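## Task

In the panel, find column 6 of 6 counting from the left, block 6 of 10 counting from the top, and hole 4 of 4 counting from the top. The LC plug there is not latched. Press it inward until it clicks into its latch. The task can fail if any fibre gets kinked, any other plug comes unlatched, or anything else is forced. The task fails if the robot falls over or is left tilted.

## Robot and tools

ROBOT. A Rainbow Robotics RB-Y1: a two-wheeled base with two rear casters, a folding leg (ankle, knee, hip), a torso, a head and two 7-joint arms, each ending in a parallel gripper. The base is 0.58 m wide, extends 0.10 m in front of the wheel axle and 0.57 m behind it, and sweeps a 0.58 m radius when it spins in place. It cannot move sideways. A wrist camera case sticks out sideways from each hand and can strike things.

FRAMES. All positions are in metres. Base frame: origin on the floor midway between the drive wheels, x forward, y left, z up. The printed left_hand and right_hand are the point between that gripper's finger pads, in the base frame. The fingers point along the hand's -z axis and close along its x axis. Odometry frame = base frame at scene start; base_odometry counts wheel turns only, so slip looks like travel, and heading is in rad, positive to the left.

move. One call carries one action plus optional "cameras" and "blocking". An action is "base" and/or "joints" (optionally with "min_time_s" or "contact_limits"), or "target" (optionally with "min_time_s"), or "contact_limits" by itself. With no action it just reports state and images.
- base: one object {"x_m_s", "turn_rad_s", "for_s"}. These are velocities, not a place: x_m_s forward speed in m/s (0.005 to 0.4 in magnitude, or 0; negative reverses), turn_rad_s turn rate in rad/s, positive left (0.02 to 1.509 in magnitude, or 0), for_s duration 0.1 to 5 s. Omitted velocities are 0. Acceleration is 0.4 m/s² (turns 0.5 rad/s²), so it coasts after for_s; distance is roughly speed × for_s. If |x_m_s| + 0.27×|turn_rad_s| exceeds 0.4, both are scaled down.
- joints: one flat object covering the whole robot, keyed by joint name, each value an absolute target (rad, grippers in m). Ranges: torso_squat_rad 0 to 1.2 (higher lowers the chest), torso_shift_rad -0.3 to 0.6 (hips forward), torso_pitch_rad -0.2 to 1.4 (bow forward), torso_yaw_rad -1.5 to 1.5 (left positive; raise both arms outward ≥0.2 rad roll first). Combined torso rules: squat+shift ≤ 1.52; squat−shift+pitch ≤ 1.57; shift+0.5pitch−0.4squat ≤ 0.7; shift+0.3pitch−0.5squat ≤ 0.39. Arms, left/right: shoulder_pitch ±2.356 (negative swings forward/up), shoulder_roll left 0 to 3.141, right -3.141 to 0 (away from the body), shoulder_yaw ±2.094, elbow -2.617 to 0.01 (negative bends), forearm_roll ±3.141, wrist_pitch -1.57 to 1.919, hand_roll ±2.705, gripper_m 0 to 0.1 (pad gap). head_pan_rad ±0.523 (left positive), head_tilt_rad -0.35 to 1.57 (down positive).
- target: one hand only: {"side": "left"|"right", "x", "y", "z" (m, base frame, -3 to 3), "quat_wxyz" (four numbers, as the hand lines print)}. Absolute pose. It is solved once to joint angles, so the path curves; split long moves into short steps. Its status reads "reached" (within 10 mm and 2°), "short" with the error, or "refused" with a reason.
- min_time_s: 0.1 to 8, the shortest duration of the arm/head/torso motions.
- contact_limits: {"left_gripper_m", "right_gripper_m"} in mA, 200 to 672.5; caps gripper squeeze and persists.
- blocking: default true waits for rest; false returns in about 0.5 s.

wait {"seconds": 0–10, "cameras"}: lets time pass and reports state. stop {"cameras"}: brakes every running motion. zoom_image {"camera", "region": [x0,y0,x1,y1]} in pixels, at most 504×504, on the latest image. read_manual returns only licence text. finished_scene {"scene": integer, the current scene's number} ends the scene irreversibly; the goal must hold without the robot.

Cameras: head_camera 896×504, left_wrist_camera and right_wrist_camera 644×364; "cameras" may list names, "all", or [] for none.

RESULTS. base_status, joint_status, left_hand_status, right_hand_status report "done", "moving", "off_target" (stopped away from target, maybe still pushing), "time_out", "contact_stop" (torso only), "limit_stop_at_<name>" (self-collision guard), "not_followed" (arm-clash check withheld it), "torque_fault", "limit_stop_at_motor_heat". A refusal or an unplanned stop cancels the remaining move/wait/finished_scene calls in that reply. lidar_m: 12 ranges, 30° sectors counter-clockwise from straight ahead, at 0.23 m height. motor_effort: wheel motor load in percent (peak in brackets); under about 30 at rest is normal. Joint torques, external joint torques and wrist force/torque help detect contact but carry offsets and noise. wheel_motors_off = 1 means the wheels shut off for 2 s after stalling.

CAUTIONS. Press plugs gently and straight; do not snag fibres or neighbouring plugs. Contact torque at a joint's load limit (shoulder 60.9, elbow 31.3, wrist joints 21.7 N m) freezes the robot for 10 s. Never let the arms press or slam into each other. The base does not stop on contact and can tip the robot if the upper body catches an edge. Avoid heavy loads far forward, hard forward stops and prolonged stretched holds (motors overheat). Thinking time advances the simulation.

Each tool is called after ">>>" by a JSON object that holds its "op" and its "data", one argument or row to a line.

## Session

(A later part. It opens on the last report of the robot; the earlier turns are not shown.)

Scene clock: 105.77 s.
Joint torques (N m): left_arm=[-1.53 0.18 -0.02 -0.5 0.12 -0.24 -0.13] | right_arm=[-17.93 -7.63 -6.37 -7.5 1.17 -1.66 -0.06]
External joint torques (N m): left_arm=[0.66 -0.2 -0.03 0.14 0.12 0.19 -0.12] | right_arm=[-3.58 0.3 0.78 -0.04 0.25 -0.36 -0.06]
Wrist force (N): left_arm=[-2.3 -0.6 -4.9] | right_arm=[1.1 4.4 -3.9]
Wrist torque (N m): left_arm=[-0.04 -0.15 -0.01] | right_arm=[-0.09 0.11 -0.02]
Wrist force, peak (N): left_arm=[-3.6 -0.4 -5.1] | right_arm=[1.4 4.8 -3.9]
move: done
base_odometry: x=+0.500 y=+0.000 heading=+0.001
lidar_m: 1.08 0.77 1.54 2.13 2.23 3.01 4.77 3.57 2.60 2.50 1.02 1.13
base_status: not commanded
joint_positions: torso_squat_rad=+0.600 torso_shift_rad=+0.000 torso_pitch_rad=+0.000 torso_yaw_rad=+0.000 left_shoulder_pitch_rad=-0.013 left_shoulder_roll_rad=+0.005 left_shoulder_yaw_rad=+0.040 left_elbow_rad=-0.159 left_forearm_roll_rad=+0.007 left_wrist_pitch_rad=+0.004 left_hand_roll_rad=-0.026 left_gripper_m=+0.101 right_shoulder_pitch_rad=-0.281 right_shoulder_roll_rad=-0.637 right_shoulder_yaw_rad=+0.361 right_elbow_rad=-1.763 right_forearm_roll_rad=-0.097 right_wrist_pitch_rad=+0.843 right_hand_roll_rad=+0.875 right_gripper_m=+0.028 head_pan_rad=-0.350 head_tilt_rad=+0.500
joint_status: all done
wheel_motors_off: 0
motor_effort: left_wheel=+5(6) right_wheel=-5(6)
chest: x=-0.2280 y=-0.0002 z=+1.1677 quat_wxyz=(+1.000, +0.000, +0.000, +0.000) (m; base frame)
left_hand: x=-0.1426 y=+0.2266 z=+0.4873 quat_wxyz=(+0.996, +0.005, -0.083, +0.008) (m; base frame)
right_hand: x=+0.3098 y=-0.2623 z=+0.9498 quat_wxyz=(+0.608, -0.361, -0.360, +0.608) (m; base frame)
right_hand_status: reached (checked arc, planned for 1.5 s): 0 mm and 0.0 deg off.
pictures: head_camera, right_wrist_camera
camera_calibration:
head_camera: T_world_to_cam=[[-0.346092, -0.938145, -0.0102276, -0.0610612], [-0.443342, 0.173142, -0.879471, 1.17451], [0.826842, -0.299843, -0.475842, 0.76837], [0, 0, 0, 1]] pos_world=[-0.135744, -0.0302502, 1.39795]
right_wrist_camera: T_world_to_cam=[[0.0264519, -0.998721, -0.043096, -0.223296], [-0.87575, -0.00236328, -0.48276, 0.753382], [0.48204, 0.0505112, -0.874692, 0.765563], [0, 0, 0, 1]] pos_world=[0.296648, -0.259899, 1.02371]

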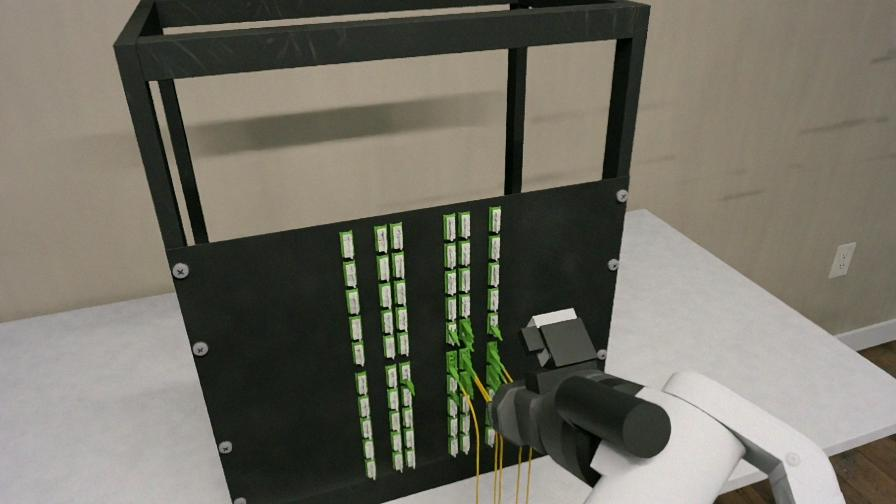

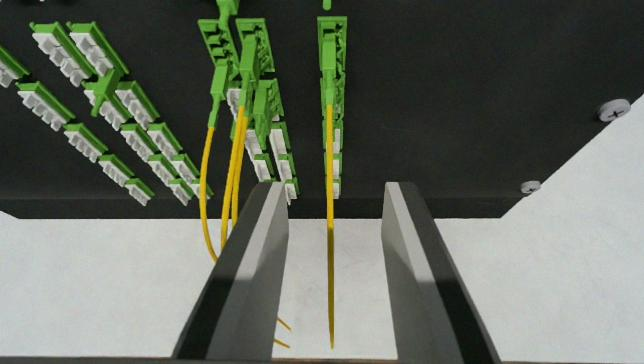

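>>> {"op": "move", "data": {
  "target": {"side":"right","x":0.328,"y":-0.262,"z":0.942,"quat_wxyz":[0.6082,-0.3608,-0.3608,0.6082]},
  "min_time_s": 1.5,
  "cameras": ["head_camera","right_wrist_camera"]
}}

>>> {"op": "zoom_image", "data": {
  "camera": "right_wrist_camera",
  "region": [252, 120, 412, 280]
}}

>>> {"op": "zoom_image", "data": {
  "camera": "head_camera",
  "region": [440, 330, 600, 490]
}}

>>> {"op": "move", "data": {
  "target": {"side":"right","x":0.345,"y":-0.262,"z":0.933,"quat_wxyz":[0.6082,-0.3608,-0.3608,0.6082]},
  "min_time_s": 1.5,
  "cameras": ["head_camera","right_wrist_camera"]
}}

>>> {"op": "zoom_image", "data": {
  "camera": "right_wrist_camera",
  "region": [252, 120, 412, 280]
}}

>>> {"op": "zoom_image", "data": {
  "camera": "head_camera",
  "region": [440, 330, 600, 490]
}}

Scene clock: 113.20 s.
Joint torques (N m): left_arm=[-1.5 0.42 0.09 -0.53 -0.01 -0.18 -0.16] | right_arm=[-19.67 -6.88 -6.06 -7.83 0.71 -1.73 0.13]
External joint torques (N m): left_arm=[0.69 0.04 0.08 0.11 -0.02 0.25 -0.15] | right_arm=[-4.38 1.09 0.98 -0.31 -0.17 -0.42 0.13]
Wrist force (N): left_arm=[-2.5 -0.3 -4.6] | right_arm=[1.3 4.5 -3.8]
Wrist torque (N m): left_arm=[-0.04 -0.19 -0.01] | right_arm=[-0.11 0.14 -0.01]
Wrist force, peak (N): left_arm=[-2.8 -0.3 -5.7] | right_arm=[1.1 4.6 -4.0]
move: done
base_odometry: x=+0.500 y=+0.000 heading=+0.001
lidar_m: 1.09 0.77 1.54 2.13 2.21 3.01 4.77 3.59 2.61 2.50 1.03 1.15
base_status: not commanded
joint_positions: torso_squat_rad=+0.600 torso_shift_rad=+0.000 torso_pitch_rad=+0.000 torso_yaw_rad=+0.000 left_shoulder_pitch_rad=-0.013 left_shoulder_roll_rad=+0.005 left_shoulder_yaw_rad=+0.040 left_elbow_rad=-0.159 left_forearm_roll_rad=+0.007 left_wrist_pitch_rad=+0.004 left_hand_roll_rad=-0.026 left_gripper_m=+0.101 right_shoulder_pitch_rad=-0.334 right_shoulder_roll_rad=-0.612 right_shoulder_yaw_rad=+0.372 right_elbow_rad=-1.655 right_forearm_roll_rad=-0.102 right_wrist_pitch_rad=+0.793 right_hand_roll_rad=+0.888 right_gripper_m=+0.028 head_pan_rad=-0.350 head_tilt_rad=+0.500
joint_status: all done
wheel_motors_off: 0
motor_effort: left_wheel=+5(6) right_wheel=-5(6)
chest: x=-0.2280 y=-0.0002 z=+1.1677 quat_wxyz=(+1.000, +0.000, +0.000, +0.000) (m; base frame)
left_hand: x=-0.1426 y=+0.2266 z=+0.4873 quat_wxyz=(+0.996, +0.005, -0.083, +0.008) (m; base frame)
right_hand: x=+0.3277 y=-0.2623 z=+0.9418 quat_wxyz=(+0.608, -0.361, -0.360, +0.608) (m; base frame)
right_hand_status: reached (checked arc, planned for 1.5 s): 0 mm and 0.0 deg off.
pictures: head_camera, right_wrist_camera
camera_calibration:
head_camera: T_world_to_cam=[[-0.346092, -0.938145, -0.0102276, -0.0610612], [-0.443342, 0.173142, -0.879471, 1.17451], [0.826842, -0.299843, -0.475842, 0.76837], [0, 0, 0, 1]] pos_world=[-0.135744, -0.0302502, 1.39795]
right_wrist_camera: T_world_to_cam=[[0.026356, -0.998731, -0.042921, -0.224365], [-0.87575, -0.00236377, -0.48276, 0.765196], [0.482045, 0.0503116, -0.874701, 0.749897], [0, 0, 0, 1]] pos_world=[0.314549, -0.26, 1.01571]

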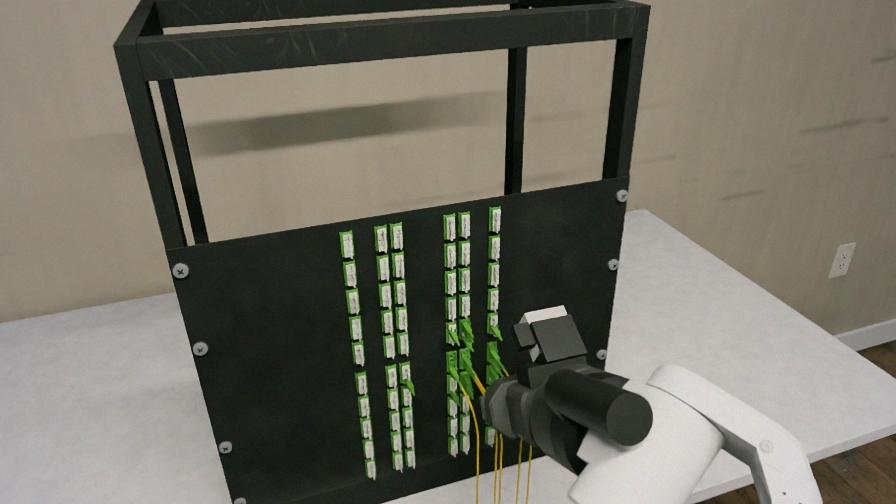

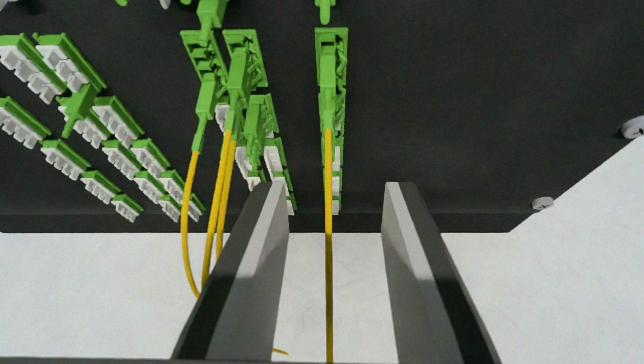

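Scaled by 3.150 from the camera's 644x364 image, which has a finer 1265x715 frame.

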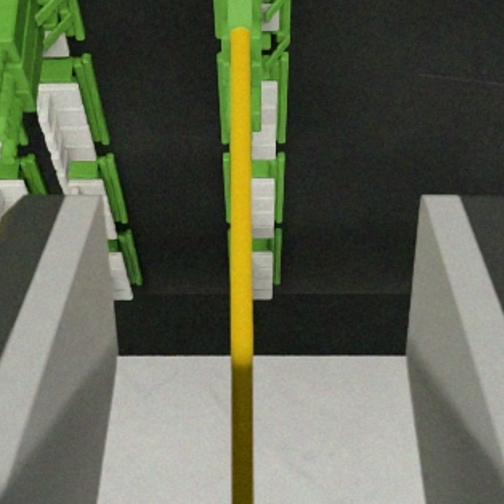

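Scaled by 3.150 from the camera's 896x504 image, which has a finer 1280x720 frame.

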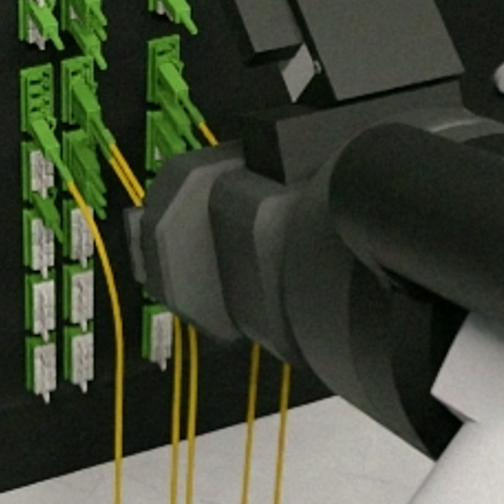

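Scene clock: 115.03 s.
Joint torques (N m): left_arm=[-1.53 0.23 -0.01 -0.47 0.03 -0.31 -0.1] | right_arm=[-20.42 -7.13 -5.83 -7.82 0.5 -1.59 0.07]
External joint torques (N m): left_arm=[0.66 -0.16 -0.02 0.17 0.02 0.13 -0.09] | right_arm=[-4.23 0.87 1.03 -0.26 -0.32 -0.26 0.08]
Wrist force (N): left_arm=[-2.6 -0.4 -5.2] | right_arm=[1.4 4.3 -3.6]
Wrist torque (N m): left_arm=[-0.03 -0.19 -0.03] | right_arm=[-0.09 0.15 -0.01]
Wrist force, peak (N): left_arm=[-2.2 -0.1 -5.9] | right_arm=[1.2 4.5 -4.0]
move: done
base_odometry: x=+0.500 y=+0.000 heading=+0.001
lidar_m: 1.08 0.76 1.53 2.12 2.20 3.02 4.77 3.58 2.60 2.50 1.02 1.15
base_status: not commanded
joint_positions: torso_squat_rad=+0.600 torso_shift_rad=+0.000 torso_pitch_rad=+0.000 torso_yaw_rad=+0.000 left_shoulder_pitch_rad=-0.013 left_shoulder_roll_rad=+0.005 left_shoulder_yaw_rad=+0.040 left_elbow_rad=-0.159 left_forearm_roll_rad=+0.007 left_wrist_pitch_rad=+0.004 left_hand_roll_rad=-0.026 left_gripper_m=+0.101 right_shoulder_pitch_rad=-0.386 right_shoulder_roll_rad=-0.585 right_shoulder_yaw_rad=+0.382 right_elbow_rad=-1.542 right_forearm_roll_rad=-0.104 right_wrist_pitch_rad=+0.737 right_hand_roll_rad=+0.901 right_gripper_m=+0.028 head_pan_rad=-0.350 head_tilt_rad=+0.500
joint_status: all done
wheel_motors_off: 0
motor_effort: left_wheel=+3(5) right_wheel=-5(6)
chest: x=-0.2280 y=-0.0002 z=+1.1677 quat_wxyz=(+1.000, +0.000, +0.000, +0.000) (m; base frame)
left_hand: x=-0.1426 y=+0.2266 z=+0.4873 quat_wxyz=(+0.996, +0.005, -0.083, +0.008) (m; base frame)
right_hand: x=+0.3447 y=-0.2623 z=+0.9328 quat_wxyz=(+0.608, -0.361, -0.360, +0.608) (m; base frame)
right_hand_status: reached (checked arc, planned for 1.5 s): 1 mm and 0.0 deg off.
pictures: head_camera, right_wrist_camera
camera_calibration:
head_camera: T_world_to_cam=[[-0.346092, -0.938145, -0.0102276, -0.0610612], [-0.443342, 0.173142, -0.879471, 1.17451], [0.826842, -0.299843, -0.475842, 0.76837], [0, 0, 0, 1]] pos_world=[-0.135744, -0.0302502, 1.39795]
right_wrist_camera: T_world_to_cam=[[0.026356, -0.998731, -0.042921, -0.225199], [-0.87575, -0.00236377, -0.48276, 0.775738], [0.482045, 0.0503116, -0.874701, 0.73383], [0, 0, 0, 1]] pos_world=[0.331549, -0.26, 1.00671]

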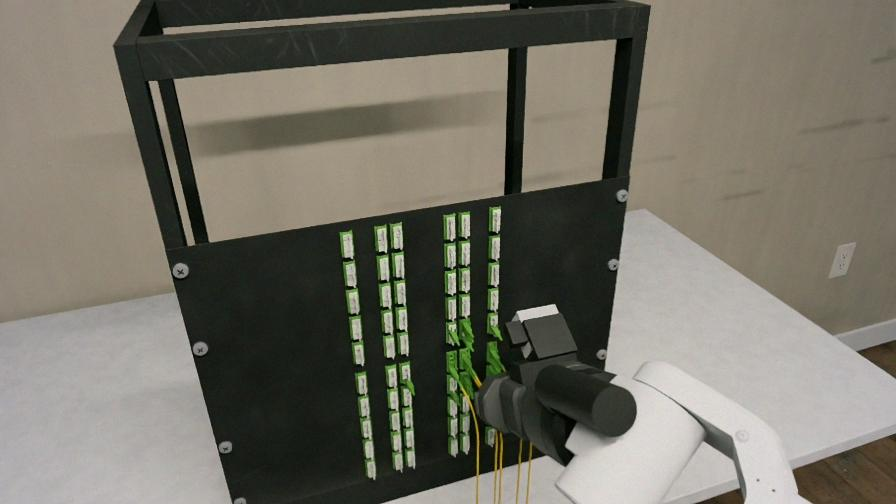

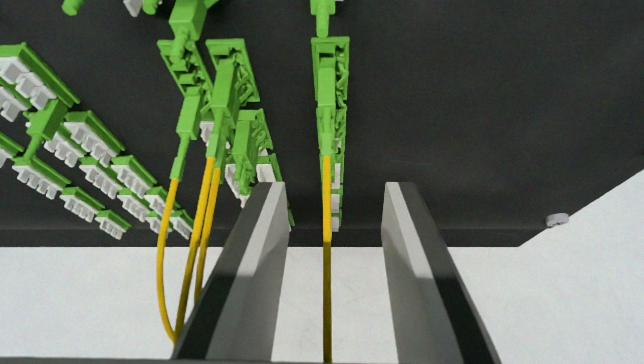

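Scaled by 3.150 from the camera's 644x364 image, which has a finer 1265x715 frame.

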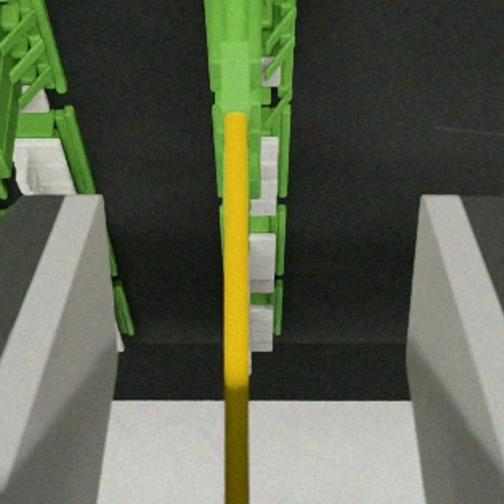

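Scaled by 3.150 from the camera's 896x504 image, which has a finer 1280x720 frame.

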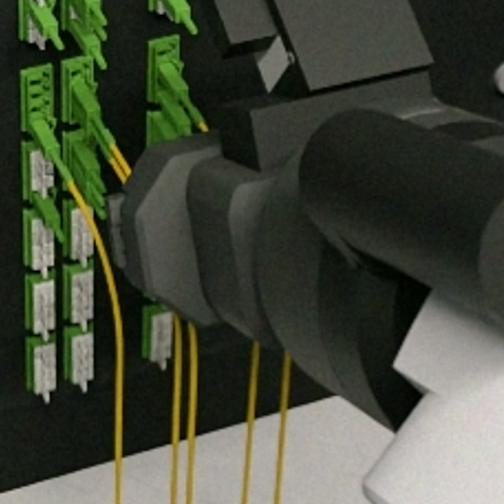

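>>> {"op": "move", "data": {
  "target": {"side":"right","x":0.353,"y":-0.2588,"z":0.928,"quat_wxyz":[0.6082,-0.3608,-0.3608,0.6082]},
  "min_time_s": 1,
  "cameras": []
}}

>>> {"op": "move", "data": {
  "joints": {"right_gripper_m":0.014},
  "contact_limits": {"right_gripper_m":200},
  "cameras": ["head_camera","right_wrist_camera"]
}}

>>> {"op": "zoom_image", "data": {
  "camera": "right_wrist_camera",
  "region": [272, 100, 392, 220]
}}

>>> {"op": "zoom_image", "data": {
  "camera": "head_camera",
  "region": [440, 330, 600, 490]
}}

Scene clock: 123.80 s.
Joint torques (N m): left_arm=[-1.32 0.41 0.15 -0.55 0.04 -0.31 -0.11] | right_arm=[-21.18 -7.08 -5.92 -7.88 1.05 -1.67 0.09]
External joint torques (N m): left_arm=[0.87 0.03 0.14 0.09 0.03 0.12 -0.11] | right_arm=[-4.53 0.8 0.76 -0.27 0.24 -0.35 0.1]
Wrist force (N): left_arm=[-3.0 -0.4 -5.1] | right_arm=[1.5 4.3 -3.6]
Wrist torque (N m): left_arm=[-0.05 -0.22 -0.02] | right_arm=[-0.09 0.17 0.00]
Wrist force, peak (N): left_arm=[-2.9 -0.3 -5.7] | right_arm=[1.4 4.4 -4.0]
move: done
base_odometry: x=+0.500 y=+0.000 heading=+0.001
lidar_m: 1.08 0.77 1.53 2.13 2.21 3.02 4.77 3.58 2.61 2.50 1.02 1.13
base_status: not commanded
joint_positions: torso_squat_rad=+0.600 torso_shift_rad=+0.000 torso_pitch_rad=+0.000 torso_yaw_rad=+0.000 left_shoulder_pitch_rad=-0.013 left_shoulder_roll_rad=+0.005 left_shoulder_yaw_rad=+0.040 left_elbow_rad=-0.159 left_forearm_roll_rad=+0.007 left_wrist_pitch_rad=+0.004 left_hand_roll_rad=-0.026 left_gripper_m=+0.101 right_shoulder_pitch_rad=-0.413 right_shoulder_roll_rad=-0.563 right_shoulder_yaw_rad=+0.389 right_elbow_rad=-1.485 right_forearm_roll_rad=-0.096 right_wrist_pitch_rad=+0.712 right_hand_roll_rad=+0.903 right_gripper_m=+0.028 head_pan_rad=-0.350 head_tilt_rad=+0.500
joint_status: all done
wheel_motors_off: 0
motor_effort: left_wheel=+4(5) right_wheel=-5(6)
chest: x=-0.2280 y=-0.0002 z=+1.1677 quat_wxyz=(+1.000, +0.000, +0.000, +0.000) (m; base frame)
left_hand: x=-0.1426 y=+0.2266 z=+0.4873 quat_wxyz=(+0.996, +0.005, -0.083, +0.008) (m; base frame)
right_hand: x=+0.3528 y=-0.2591 z=+0.9277 quat_wxyz=(+0.608, -0.361, -0.360, +0.608) (m; base frame)
right_hand_status: reached (checked arc, planned for 1.0 s): 0 mm and 0.0 deg off.
pictures: none
No camera images: "cameras" was empty.

Scene clock: 124.43 s.
Joint torques (N m): left_arm=[-1.51 0.16 0.1 -0.47 0.08 -0.28 -0.13] | right_arm=[-20.8 -7.05 -5.84 -7.82 1 -1.64 0.07]
External joint torques (N m): left_arm=[0.68 -0.22 0.09 0.17 0.08 0.15 -0.12] | right_arm=[-4.15 0.82 0.84 -0.21 0.2 -0.32 0.08]
Wrist force (N): left_arm=[-3.0 -0.2 -4.9] | right_arm=[1.4 4.5 -3.6]
Wrist torque (N m): left_arm=[-0.06 -0.26 0.01] | right_arm=[-0.10 0.15 -0.02]
Wrist force, peak (N): left_arm=[-2.9 -0.2 -5.6] | right_arm=[1.5 4.4 -4.1]
move: done
base_odometry: x=+0.500 y=+0.000 heading=+0.001
lidar_m: 1.08 0.77 1.54 2.13 2.22 3.01 4.78 3.59 2.62 2.50 1.02 1.13
base_status: not commanded
joint_positions: torso_squat_rad=+0.600 torso_shift_rad=+0.000 torso_pitch_rad=+0.000 torso_yaw_rad=+0.000 left_shoulder_pitch_rad=-0.013 left_shoulder_roll_rad=+0.005 left_shoulder_yaw_rad=+0.040 left_elbow_rad=-0.159 left_forearm_roll_rad=+0.007 left_wrist_pitch_rad=+0.004 left_hand_roll_rad=-0.026 left_gripper_m=+0.101 right_shoulder_pitch_rad=-0.413 right_shoulder_roll_rad=-0.563 right_shoulder_yaw_rad=+0.389 right_elbow_rad=-1.485 right_forearm_roll_rad=-0.096 right_wrist_pitch_rad=+0.712 right_hand_roll_rad=+0.903 right_gripper_m=+0.014 head_pan_rad=-0.350 head_tilt_rad=+0.500
joint_status: all done
wheel_motors_off: 0
motor_effort: left_wheel=+4(5) right_wheel=-5(6)
contact_limits: right_gripper_m 200 mA
chest: x=-0.2280 y=-0.0002 z=+1.1677 quat_wxyz=(+1.000, +0.000, +0.000, +0.000) (m; base frame)
left_hand: x=-0.1426 y=+0.2266 z=+0.4873 quat_wxyz=(+0.996, +0.005, -0.083, +0.008) (m; base frame)
right_hand: x=+0.3528 y=-0.2591 z=+0.9277 quat_wxyz=(+0.608, -0.361, -0.360, +0.608) (m; base frame)
pictures: head_camera, right_wrist_camera
camera_calibration:
head_camera: T_world_to_cam=[[-0.346092, -0.938145, -0.0102276, -0.0610612], [-0.443342, 0.173142, -0.879471, 1.17451], [0.826842, -0.299843, -0.475842, 0.76837], [0, 0, 0, 1]] pos_world=[-0.135744, -0.0302502, 1.39795]
right_wrist_camera: T_world_to_cam=[[0.0264012, -0.998726, -0.0430125, -0.222357], [-0.875792, -0.00236358, -0.482683, 0.780315], [0.481966, 0.0504135, -0.874738, 0.725395], [0, 0, 0, 1]] pos_world=[0.339648, -0.256799, 1.00161]

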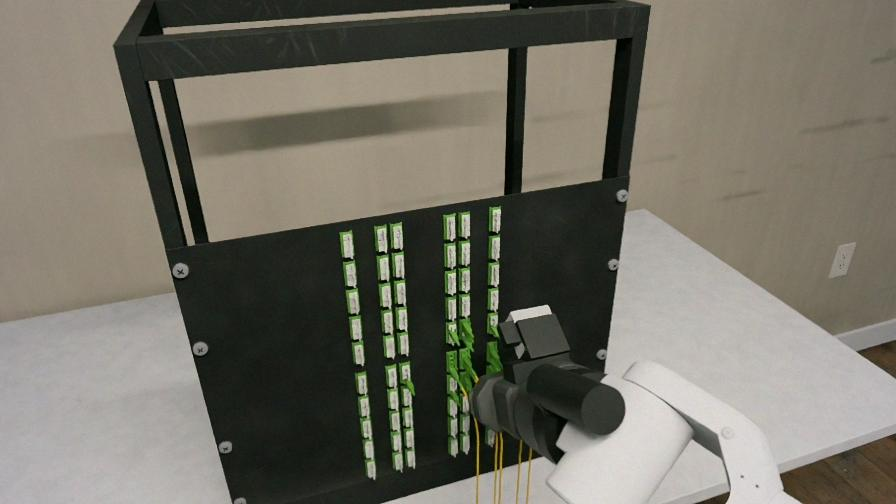

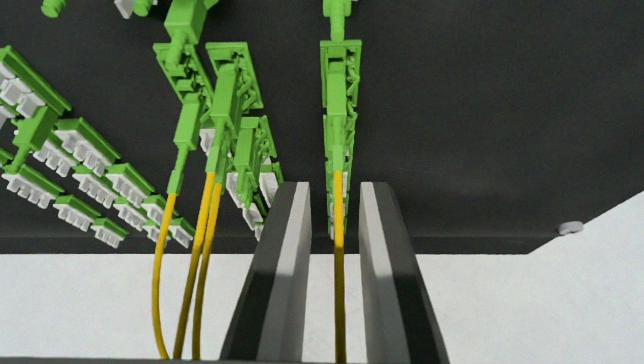

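Scaled by 4.200 from the camera's 644x364 image, which has a finer 1265x715 frame.

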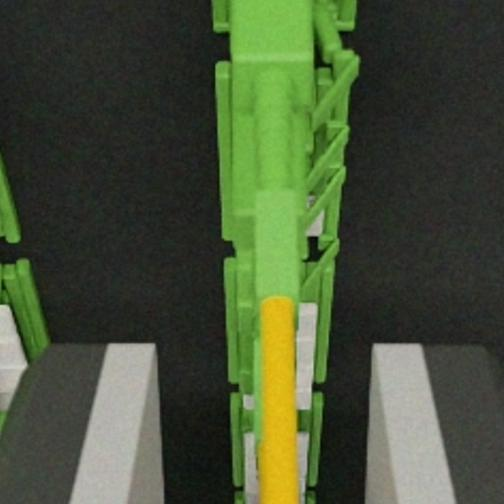

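Scaled by 3.150 from the camera's 896x504 image, which has a finer 1280x720 frame.

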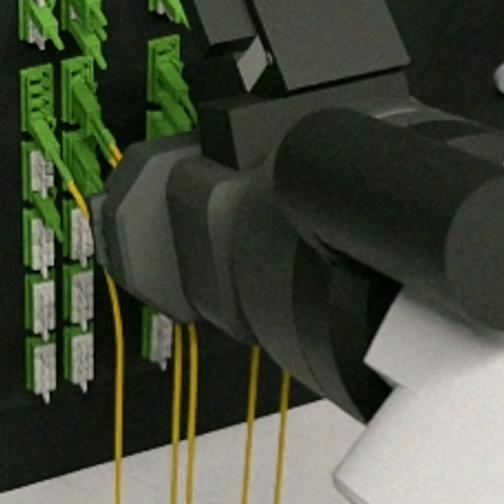

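>>> {"op": "move", "data": {
  "target": {"side":"right","x":0.364,"y":-0.2583,"z":0.921,"quat_wxyz":[0.6082,-0.3608,-0.3608,0.6082]},
  "min_time_s": 1,
  "cameras": []
}}

>>> {"op": "move", "data": {
  "joints": {"right_gripper_m":0.008},
  "cameras": ["head_camera","right_wrist_camera"]
}}

>>> {"op": "zoom_image", "data": {
  "camera": "right_wrist_camera",
  "region": [272, 100, 392, 220]
}}

>>> {"op": "zoom_image", "data": {
  "camera": "head_camera",
  "region": [440, 330, 600, 490]
}}

Scene clock: 140.47 s.
Joint torques (N m): left_arm=[-1.42 0.1 0.04 -0.46 0 -0.27 -0.14] | right_arm=[-21.46 -7.18 -5.49 -7.87 1.04 -1.7 0.08]
External joint torques (N m): left_arm=[0.77 -0.28 0.03 0.17 -0.01 0.16 -0.14] | right_arm=[-4.22 0.69 0.98 -0.24 0.28 -0.37 0.09]
Wrist force (N): left_arm=[-2.3 -0.8 -5.4] | right_arm=[1.3 4.4 -3.6]
Wrist torque (N m): left_arm=[0.02 -0.14 -0.01] | right_arm=[-0.06 0.13 0.00]
Wrist force, peak (N): left_arm=[-2.8 -0.6 -5.5] | right_arm=[1.1 4.7 -3.9]
move: done
base_odometry: x=+0.500 y=+0.000 heading=+0.001
lidar_m: 1.08 0.77 1.53 2.12 2.22 3.03 4.77 3.58 2.61 2.51 1.01 1.13
base_status: not commanded
joint_positions: torso_squat_rad=+0.600 torso_shift_rad=+0.000 torso_pitch_rad=+0.000 torso_yaw_rad=+0.000 left_shoulder_pitch_rad=-0.013 left_shoulder_roll_rad=+0.005 left_shoulder_yaw_rad=+0.040 left_elbow_rad=-0.159 left_forearm_roll_rad=+0.007 left_wrist_pitch_rad=+0.004 left_hand_roll_rad=-0.026 left_gripper_m=+0.101 right_shoulder_pitch_rad=-0.450 right_shoulder_roll_rad=-0.542 right_shoulder_yaw_rad=+0.395 right_elbow_rad=-1.400 right_forearm_roll_rad=-0.095 right_wrist_pitch_rad=+0.669 right_hand_roll_rad=+0.909 right_gripper_m=+0.014 head_pan_rad=-0.350 head_tilt_rad=+0.500
joint_status: all done
wheel_motors_off: 0
motor_effort: left_wheel=+5(5) right_wheel=-5(6)
contact_limits: right_gripper_m 200 mA
chest: x=-0.2280 y=-0.0002 z=+1.1677 quat_wxyz=(+1.000, +0.000, +0.000, +0.000) (m; base frame)
left_hand: x=-0.1426 y=+0.2266 z=+0.4873 quat_wxyz=(+0.996, +0.005, -0.083, +0.008) (m; base frame)
right_hand: x=+0.3637 y=-0.2586 z=+0.9207 quat_wxyz=(+0.608, -0.361, -0.360, +0.608) (m; base frame)
right_hand_status: reached (checked arc, planned for 1.0 s): 1 mm and 0.0 deg off.
pictures: none
No camera images: "cameras" was empty.

Scene clock: 140.97 s.
Joint torques (N m): left_arm=[-1.36 0.06 0.42 -0.47 -0.01 -0.38 -0.06] | right_arm=[-21.56 -7.33 -5.57 -7.86 0.93 -1.53 -0.03]
External joint torques (N m): left_arm=[0.83 -0.32 0.41 0.16 -0.02 0.05 -0.05] | right_arm=[-4.32 0.54 0.89 -0.23 0.17 -0.19 -0.02]
Wrist force (N): left_arm=[-2.5 -0.4 -5.1] | right_arm=[1.4 4.3 -3.6]
Wrist torque (N m): left_arm=[-0.01 -0.17 0.01] | right_arm=[-0.07 0.14 0.00]
Wrist force, peak (N): left_arm=[-2.3 -0.2 -5.4] | right_arm=[1.3 4.5 -3.7]
move: done
base_odometry: x=+0.500 y=+0.000 heading=+0.001
lidar_m: 1.09 0.76 1.54 2.13 2.22 3.02 4.75 3.58 2.61 2.51 1.03 1.14
base_status: not commanded
joint_positions: torso_squat_rad=+0.600 torso_shift_rad=+0.000 torso_pitch_rad=+0.000 torso_yaw_rad=+0.000 left_shoulder_pitch_rad=-0.013 left_shoulder_roll_rad=+0.005 left_shoulder_yaw_rad=+0.040 left_elbow_rad=-0.159 left_forearm_roll_rad=+0.007 left_wrist_pitch_rad=+0.004 left_hand_roll_rad=-0.026 left_gripper_m=+0.101 right_shoulder_pitch_rad=-0.450 right_shoulder_roll_rad=-0.542 right_shoulder_yaw_rad=+0.395 right_elbow_rad=-1.400 right_forearm_roll_rad=-0.095 right_wrist_pitch_rad=+0.669 right_hand_roll_rad=+0.909 right_gripper_m=+0.008 head_pan_rad=-0.350 head_tilt_rad=+0.500
joint_status: all done
wheel_motors_off: 0
motor_effort: left_wheel=+4(4) right_wheel=-5(6)
contact_limits: right_gripper_m 200 mA
chest: x=-0.2280 y=-0.0002 z=+1.1677 quat_wxyz=(+1.000, +0.000, +0.000, +0.000) (m; base frame)
left_hand: x=-0.1426 y=+0.2266 z=+0.4873 quat_wxyz=(+0.996, +0.005, -0.083, +0.008) (m; base frame)
right_hand: x=+0.3637 y=-0.2586 z=+0.9207 quat_wxyz=(+0.608, -0.361, -0.360, +0.608) (m; base frame)
pictures: head_camera, right_wrist_camera
camera_calibration:
head_camera: T_world_to_cam=[[-0.346092, -0.938145, -0.0102276, -0.0610612], [-0.443342, 0.173142, -0.879471, 1.17451], [0.826842, -0.299843, -0.475842, 0.76837], [0, 0, 0, 1]] pos_world=[-0.135744, -0.0302502, 1.39795]
right_wrist_camera: T_world_to_cam=[[0.0263136, -0.998726, -0.0430606, -0.222371], [-0.875794, -0.00226376, -0.482679, 0.786594], [0.481967, 0.0504132, -0.874738, 0.713944], [0, 0, 0, 1]] pos_world=[0.350649, -0.256299, 0.994611]

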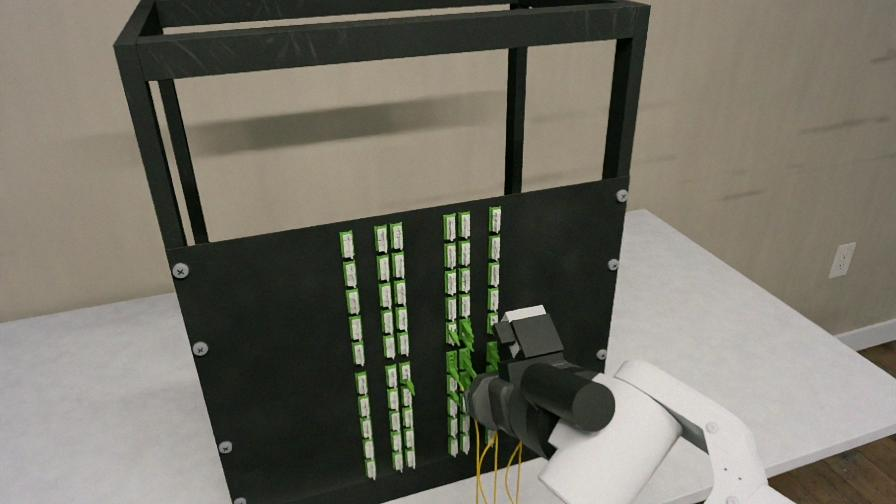

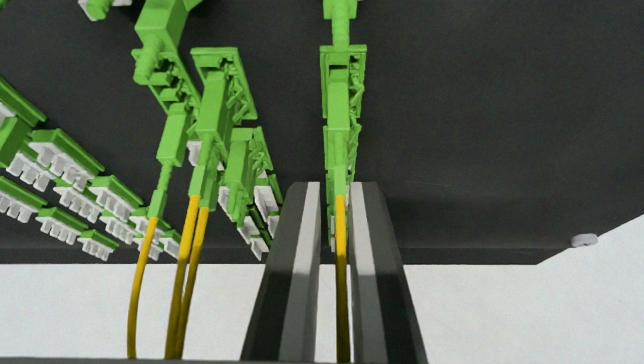

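Scaled by 4.200 from the camera's 644x364 image, which has a finer 1265x715 frame.

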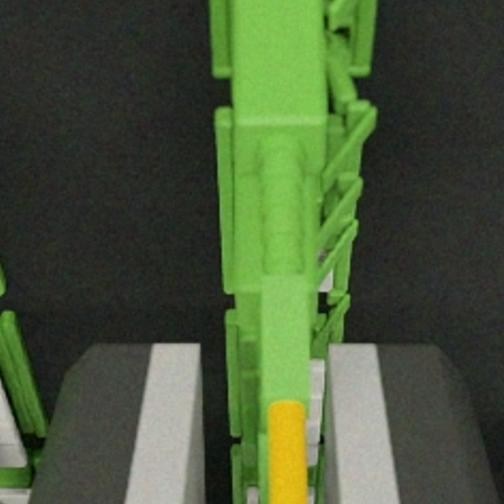

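Scaled by 3.150 from the camera's 896x504 image, which has a finer 1280x720 frame.

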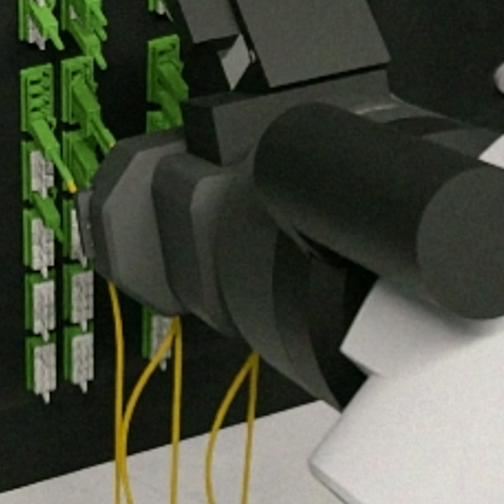

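>>> {"op": "move", "data": {
  "joints": {"right_gripper_m":0.028},
  "cameras": []
}}

>>> {"op": "move", "data": {
  "target": {"side":"right","x":0.335,"y":-0.26,"z":0.945,"quat_wxyz":[0.6254,-0.3299,-0.3299,0.6254]},
  "min_time_s": 1.5,
  "cameras": []
}}

>>> {"op": "move", "data": {
  "target": {"side":"right","x":0.357,"y":-0.2588,"z":0.931,"quat_wxyz":[0.6254,-0.3299,-0.3299,0.6254]},
  "min_time_s": 1.5,
  "cameras": ["head_camera","right_wrist_camera"]
}}

>>> {"op": "zoom_image", "data": {
  "camera": "right_wrist_camera",
  "region": [272, 100, 392, 220]
}}

>>> {"op": "zoom_image", "data": {
  "camera": "head_camera",
  "region": [440, 330, 600, 490]
}}

Scene clock: 217.53 s.
Joint torques (N m): left_arm=[-1.42 0.32 0.12 -0.49 0.12 -0.33 -0.09] | right_arm=[-21.47 -7.08 -5.36 -7.95 0.95 -1.56 -0.03]
External joint torques (N m): left_arm=[0.77 -0.06 0.11 0.14 0.12 0.1 -0.08] | right_arm=[-4.23 0.78 1.11 -0.32 0.19 -0.23 -0.03]
Wrist force (N): left_arm=[-2.3 -0.7 -5.6] | right_arm=[1.5 4.4 -3.8]
Wrist torque (N m): left_arm=[0.00 -0.16 -0.02] | right_arm=[-0.08 0.16 0.00]
Wrist force, peak (N): left_arm=[-2.5 -0.1 -5.9] | right_arm=[1.6 4.6 -3.8]
move: done
base_odometry: x=+0.500 y=+0.000 heading=+0.001
lidar_m: 1.08 0.77 1.53 2.13 2.21 3.02 4.76 3.57 2.60 2.51 1.02 1.15
base_status: not commanded
joint_positions: torso_squat_rad=+0.600 torso_shift_rad=+0.000 torso_pitch_rad=+0.000 torso_yaw_rad=+0.000 left_shoulder_pitch_rad=-0.013 left_shoulder_roll_rad=+0.005 left_shoulder_yaw_rad=+0.040 left_elbow_rad=-0.159 left_forearm_roll_rad=+0.007 left_wrist_pitch_rad=+0.004 left_hand_roll_rad=-0.026 left_gripper_m=+0.101 right_shoulder_pitch_rad=-0.450 right_shoulder_roll_rad=-0.542 right_shoulder_yaw_rad=+0.395 right_elbow_rad=-1.400 right_forearm_roll_rad=-0.095 right_wrist_pitch_rad=+0.669 right_hand_roll_rad=+0.909 right_gripper_m=+0.028 head_pan_rad=-0.350 head_tilt_rad=+0.500
joint_status: all done
wheel_motors_off: 0
motor_effort: left_wheel=+4(5) right_wheel=-5(6)
contact_limits: right_gripper_m 200 mA
chest: x=-0.2280 y=-0.0002 z=+1.1677 quat_wxyz=(+1.000, +0.000, +0.000, +0.000) (m; base frame)
left_hand: x=-0.1426 y=+0.2266 z=+0.4873 quat_wxyz=(+0.996, +0.005, -0.083, +0.008) (m; base frame)
right_hand: x=+0.3637 y=-0.2586 z=+0.9207 quat_wxyz=(+0.608, -0.361, -0.360, +0.608) (m; base frame)
pictures: none
No camera images: "cameras" was empty.

Scene clock: 219.37 s.
Joint torques (N m): left_arm=[-1.25 0.13 0.35 -0.42 0.03 -0.21 -0.15] | right_arm=[-16.77 -11.16 -8.07 -8.61 0.68 -1.19 0.1]
External joint torques (N m): left_arm=[0.94 -0.26 0.34 0.22 0.03 0.22 -0.15] | right_arm=[-0.33 -2.86 -0.82 -1.41 -0.17 0.11 0.11]
Wrist force (N): left_arm=[-2.2 -0.7 -5.0] | right_arm=[1.2 4.1 -4.6]
Wrist torque (N m): left_arm=[0.01 -0.12 0.03] | right_arm=[-0.10 0.15 -0.03]
Wrist force, peak (N): left_arm=[-3.0 -0.5 -5.4] | right_arm=[1.5 4.2 -4.7]
move: done
base_odometry: x=+0.500 y=+0.000 heading=+0.001
lidar_m: 1.09 0.79 1.54 2.14 2.21 3.02 4.78 3.58 2.60 2.50 1.02 1.15
base_status: not commanded
joint_positions: torso_squat_rad=+0.600 torso_shift_rad=+0.000 torso_pitch_rad=+0.000 torso_yaw_rad=+0.000 left_shoulder_pitch_rad=-0.013 left_shoulder_roll_rad=+0.005 left_shoulder_yaw_rad=+0.040 left_elbow_rad=-0.159 left_forearm_roll_rad=+0.007 left_wrist_pitch_rad=+0.004 left_hand_roll_rad=-0.026 left_gripper_m=+0.101 right_shoulder_pitch_rad=-0.422 right_shoulder_roll_rad=-0.625 right_shoulder_yaw_rad=+0.380 right_elbow_rad=-1.615 right_forearm_roll_rad=-0.232 right_wrist_pitch_rad=+0.905 right_hand_roll_rad=+0.952 right_gripper_m=+0.028 head_pan_rad=-0.350 head_tilt_rad=+0.500
joint_status: all done
wheel_motors_off: 0
motor_effort: left_wheel=+5(5) right_wheel=-5(6)
contact_limits: right_gripper_m 200 mA
chest: x=-0.2280 y=-0.0002 z=+1.1677 quat_wxyz=(+1.000, +0.000, +0.000, +0.000) (m; base frame)
left_hand: x=-0.1426 y=+0.2266 z=+0.4873 quat_wxyz=(+0.996, +0.005, -0.083, +0.008) (m; base frame)
right_hand: x=+0.3353 y=-0.2593 z=+0.9444 quat_wxyz=(+0.624, -0.330, -0.331, +0.626) (m; base frame)
right_hand_status: reached (checked arc, planned for 1.5 s): 1 mm and 0.2 deg off.
pictures: none
No camera images: "cameras" was empty.

Scene clock: 221.20 s.
Joint torques (N m): left_arm=[-1.54 0.26 -0.03 -0.49 -0.01 -0.27 -0.05] | right_arm=[-22.1 -7.94 -6.3 -7.48 0.53 -1.79 -0.02]
External joint torques (N m): left_arm=[0.65 -0.13 -0.03 0.15 -0.02 0.16 -0.04] | right_arm=[-4.56 0.34 0.59 -0.17 -0.26 -0.46 -0.02]
Wrist force (N): left_arm=[-2.7 -0.8 -5.0] | right_arm=[1.2 3.9 -4.5]
Wrist torque (N m): left_arm=[0.01 -0.23 -0.02] | right_arm=[-0.06 0.12 -0.01]
Wrist force, peak (N): left_arm=[-3.0 -0.4 -5.3] | right_arm=[1.2 4.5 -4.8]
move: done
base_odometry: x=+0.500 y=+0.000 heading=+0.001
lidar_m: 1.09 0.77 1.54 2.13 2.22 3.02 4.76 3.60 2.61 2.51 1.01 1.14
base_status: not commanded
joint_positions: torso_squat_rad=+0.600 torso_shift_rad=+0.000 torso_pitch_rad=+0.000 torso_yaw_rad=+0.000 left_shoulder_pitch_rad=-0.013 left_shoulder_roll_rad=+0.005 left_shoulder_yaw_rad=+0.040 left_elbow_rad=-0.159 left_forearm_roll_rad=+0.007 left_wrist_pitch_rad=+0.004 left_hand_roll_rad=-0.026 left_gripper_m=+0.101 right_shoulder_pitch_rad=-0.486 right_shoulder_roll_rad=-0.583 right_shoulder_yaw_rad=+0.393 right_elbow_rad=-1.462 right_forearm_roll_rad=-0.235 right_wrist_pitch_rad=+0.830 right_hand_roll_rad=+0.978 right_gripper_m=+0.028 head_pan_rad=-0.350 head_tilt_rad=+0.500
joint_status: all done
wheel_motors_off: 0
motor_effort: left_wheel=+4(5) right_wheel=-5(6)
contact_limits: right_gripper_m 200 mA
chest: x=-0.2280 y=-0.0002 z=+1.1677 quat_wxyz=(+1.000, +0.000, +0.000, +0.000) (m; base frame)
left_hand: x=-0.1426 y=+0.2266 z=+0.4873 quat_wxyz=(+0.996, +0.005, -0.083, +0.008) (m; base frame)
right_hand: x=+0.3564 y=-0.2591 z=+0.9309 quat_wxyz=(+0.626, -0.330, -0.330, +0.625) (m; base frame)
right_hand_status: reached (checked arc, planned for 1.5 s): 1 mm and 0.0 deg off.
pictures: head_camera, right_wrist_camera
camera_calibration:
head_camera: T_world_to_cam=[[-0.346092, -0.938145, -0.0102276, -0.0610612], [-0.443342, 0.173142, -0.879471, 1.17451], [0.826842, -0.299843, -0.475842, 0.76837], [0, 0, 0, 1]] pos_world=[-0.135744, -0.0302502, 1.39795]
right_wrist_camera: T_world_to_cam=[[0.0218095, -0.998736, -0.0452817, -0.218583], [-0.919555, -0.00226426, -0.392955, 0.717138], [0.392356, 0.0502091, -0.918442, 0.799002], [0, 0, 0, 1]] pos_world=[0.350722, -0.2568, 1.00574]

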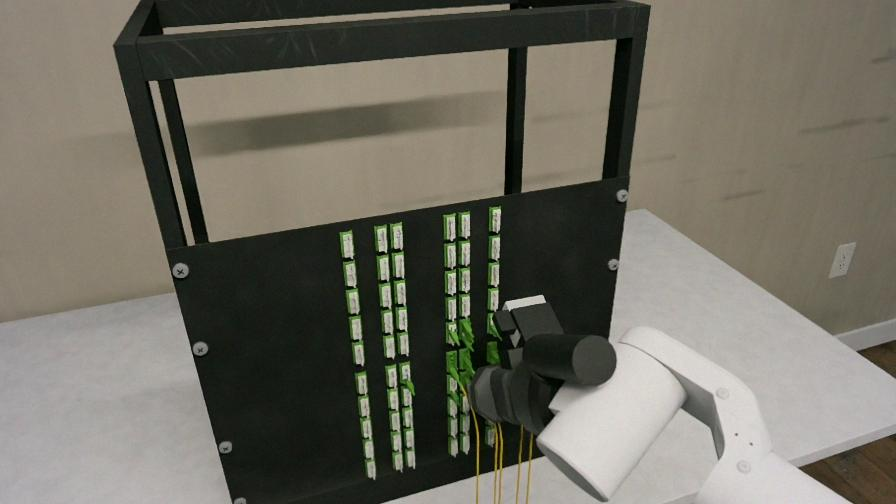

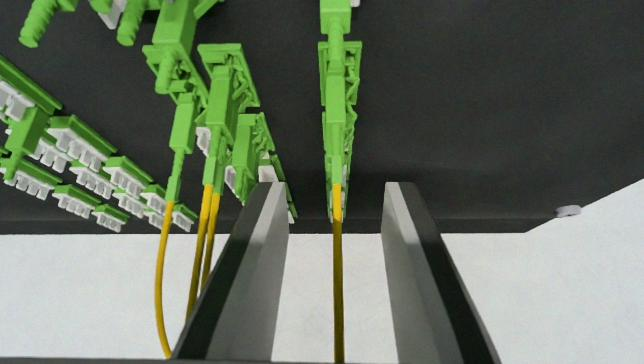

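Scaled by 4.200 from the camera's 644x364 image, which has a finer 1265x715 frame.

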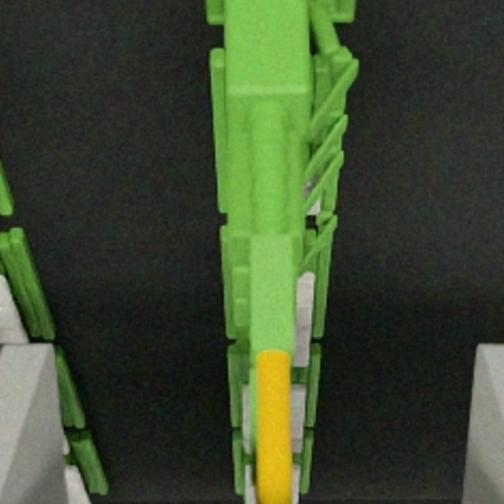

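Scaled by 3.150 from the camera's 896x504 image, which has a finer 1280x720 frame.

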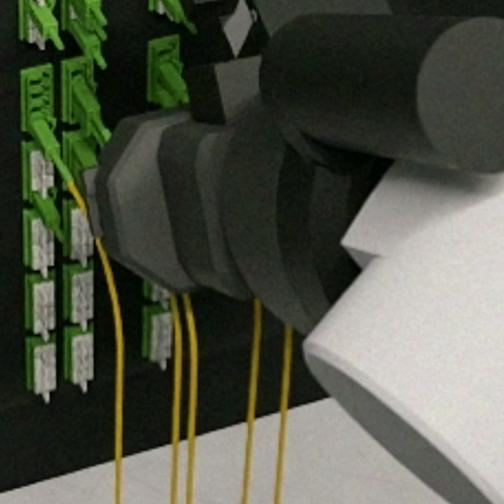

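>>> {"op": "move", "data": {
  "joints": {"right_gripper_m":0.014},
  "cameras": []
}}

>>> {"op": "move", "data": {
  "target": {"side":"right","x":0.367,"y":-0.2582,"z":0.925,"quat_wxyz":[0.6254,-0.3299,-0.3299,0.6254]},
  "min_time_s": 1.5,
  "cameras": ["head_camera","right_wrist_camera"]
}}

>>> {"op": "zoom_image", "data": {
  "camera": "right_wrist_camera",
  "region": [272, 100, 392, 220]
}}

>>> {"op": "zoom_image", "data": {
  "camera": "head_camera",
  "region": [440, 330, 600, 490]
}}

Scene clock: 228.27 s.
Joint torques (N m): left_arm=[-1.56 0.22 0.29 -0.57 -0.01 -0.28 -0.16] | right_arm=[-21.58 -7.37 -6.25 -7.61 0.55 -1.67 -0.08]
External joint torques (N m): left_arm=[0.63 -0.17 0.28 0.07 -0.01 0.15 -0.15] | right_arm=[-4.04 0.92 0.64 -0.3 -0.24 -0.34 -0.07]
Wrist force (N): left_arm=[-2.8 -0.1 -5.2] | right_arm=[1.2 4.0 -4.7]
Wrist torque (N m): left_arm=[-0.09 -0.21 -0.05] | right_arm=[-0.07 0.12 -0.02]
Wrist force, peak (N): left_arm=[-2.4 -0.1 -5.9] | right_arm=[1.3 4.1 -4.9]
move: done
base_odometry: x=+0.500 y=+0.000 heading=+0.001
lidar_m: 1.08 0.78 1.53 2.13 2.23 3.02 4.77 3.59 2.61 2.50 1.02 1.14
base_status: not commanded
joint_positions: torso_squat_rad=+0.600 torso_shift_rad=+0.000 torso_pitch_rad=+0.000 torso_yaw_rad=+0.000 left_shoulder_pitch_rad=-0.013 left_shoulder_roll_rad=+0.005 left_shoulder_yaw_rad=+0.040 left_elbow_rad=-0.159 left_forearm_roll_rad=+0.007 left_wrist_pitch_rad=+0.004 left_hand_roll_rad=-0.026 left_gripper_m=+0.101 right_shoulder_pitch_rad=-0.486 right_shoulder_roll_rad=-0.583 right_shoulder_yaw_rad=+0.393 right_elbow_rad=-1.462 right_forearm_roll_rad=-0.235 right_wrist_pitch_rad=+0.830 right_hand_roll_rad=+0.978 right_gripper_m=+0.014 head_pan_rad=-0.350 head_tilt_rad=+0.500
joint_status: all done
wheel_motors_off: 0
motor_effort: left_wheel=+4(6) right_wheel=-6(6)
contact_limits: right_gripper_m 200 mA
chest: x=-0.2280 y=-0.0002 z=+1.1677 quat_wxyz=(+1.000, +0.000, +0.000, +0.000) (m; base frame)
left_hand: x=-0.1426 y=+0.2266 z=+0.4873 quat_wxyz=(+0.996, +0.005, -0.083, +0.008) (m; base frame)
right_hand: x=+0.3564 y=-0.2591 z=+0.9309 quat_wxyz=(+0.626, -0.330, -0.330, +0.625) (m; base frame)
pictures: none
No camera images: "cameras" was empty.

Scene clock: 230.10 s.
Joint torques (N m): left_arm=[-1.18 0.27 0.07 -0.48 0.1 -0.22 -0.28] | right_arm=[-22.45 -7.68 -5.87 -7.45 0.57 -1.62 0.02]
External joint torques (N m): left_arm=[1.01 -0.12 0.06 0.16 0.09 0.21 -0.28] | right_arm=[-4.36 0.59 0.81 -0.1 -0.18 -0.29 0.03]
Wrist force (N): left_arm=[-2.7 -0.7 -5.0] | right_arm=[1.5 4.0 -4.6]
Wrist torque (N m): left_arm=[-0.02 -0.20 0.01] | right_arm=[-0.08 0.15 -0.01]
Wrist force, peak (N): left_arm=[-3.6 0.0 -5.4] | right_arm=[1.3 4.2 -4.6]
move: done
base_odometry: x=+0.500 y=+0.000 heading=+0.001
lidar_m: 1.08 0.76 1.53 2.13 2.20 3.02 4.77 3.57 2.62 2.50 1.02 1.14
base_status: not commanded
joint_positions: torso_squat_rad=+0.600 torso_shift_rad=+0.000 torso_pitch_rad=+0.000 torso_yaw_rad=+0.000 left_shoulder_pitch_rad=-0.013 left_shoulder_roll_rad=+0.005 left_shoulder_yaw_rad=+0.040 left_elbow_rad=-0.159 left_forearm_roll_rad=+0.007 left_wrist_pitch_rad=+0.004 left_hand_roll_rad=-0.026 left_gripper_m=+0.101 right_shoulder_pitch_rad=-0.519 right_shoulder_roll_rad=-0.563 right_shoulder_yaw_rad=+0.399 right_elbow_rad=-1.382 right_forearm_roll_rad=-0.238 right_wrist_pitch_rad=+0.790 right_hand_roll_rad=+0.992 right_gripper_m=+0.014 head_pan_rad=-0.350 head_tilt_rad=+0.500
joint_status: all done
wheel_motors_off: 0
motor_effort: left_wheel=+4(6) right_wheel=-5(6)
contact_limits: right_gripper_m 200 mA
chest: x=-0.2280 y=-0.0002 z=+1.1677 quat_wxyz=(+1.000, +0.000, +0.000, +0.000) (m; base frame)
left_hand: x=-0.1426 y=+0.2266 z=+0.4873 quat_wxyz=(+0.996, +0.005, -0.083, +0.008) (m; base frame)
right_hand: x=+0.3667 y=-0.2586 z=+0.9247 quat_wxyz=(+0.626, -0.330, -0.330, +0.625) (m; base frame)
right_hand_status: reached (checked arc, planned for 1.5 s): 1 mm and 0.0 deg off.
pictures: head_camera, right_wrist_camera
camera_calibration:
head_camera: T_world_to_cam=[[-0.346092, -0.938145, -0.0102276, -0.0610612], [-0.443342, 0.173142, -0.879471, 1.17451], [0.826842, -0.299843, -0.475842, 0.76837], [0, 0, 0, 1]] pos_world=[-0.135744, -0.0302502, 1.39795]
right_wrist_camera: T_world_to_cam=[[0.021845, -0.998731, -0.045377, -0.218405], [-0.919591, -0.00226406, -0.39287, 0.724102], [0.392269, 0.0503106, -0.918474, 0.789325], [0, 0, 0, 1]] pos_world=[0.361021, -0.2562, 0.999542]

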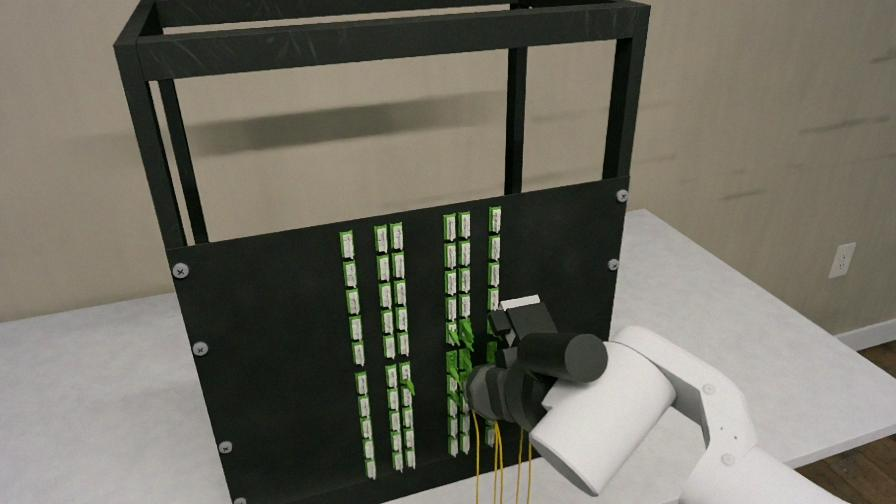

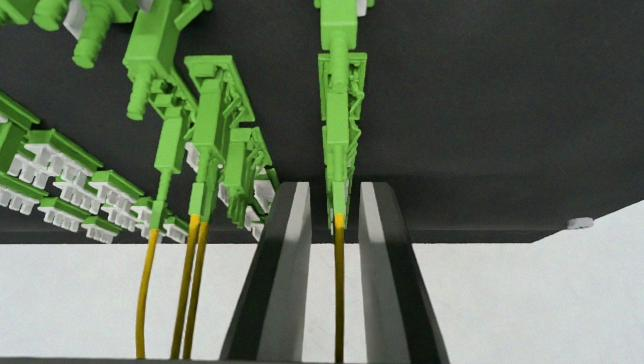

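Scaled by 4.200 from the camera's 644x364 image, which has a finer 1265x715 frame.

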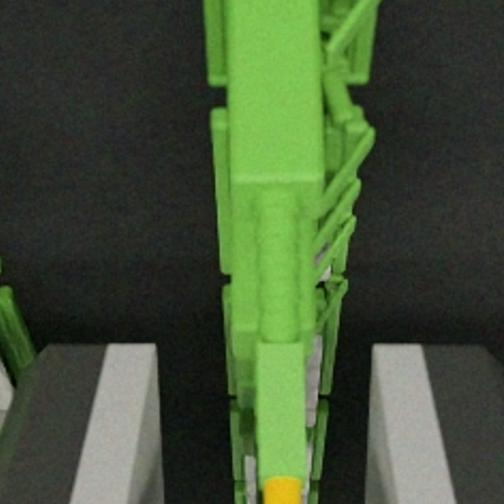

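Scaled by 3.150 from the camera's 896x504 image, which has a finer 1280x720 frame.

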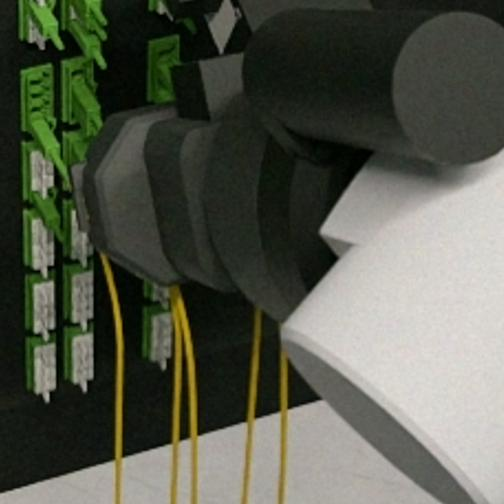

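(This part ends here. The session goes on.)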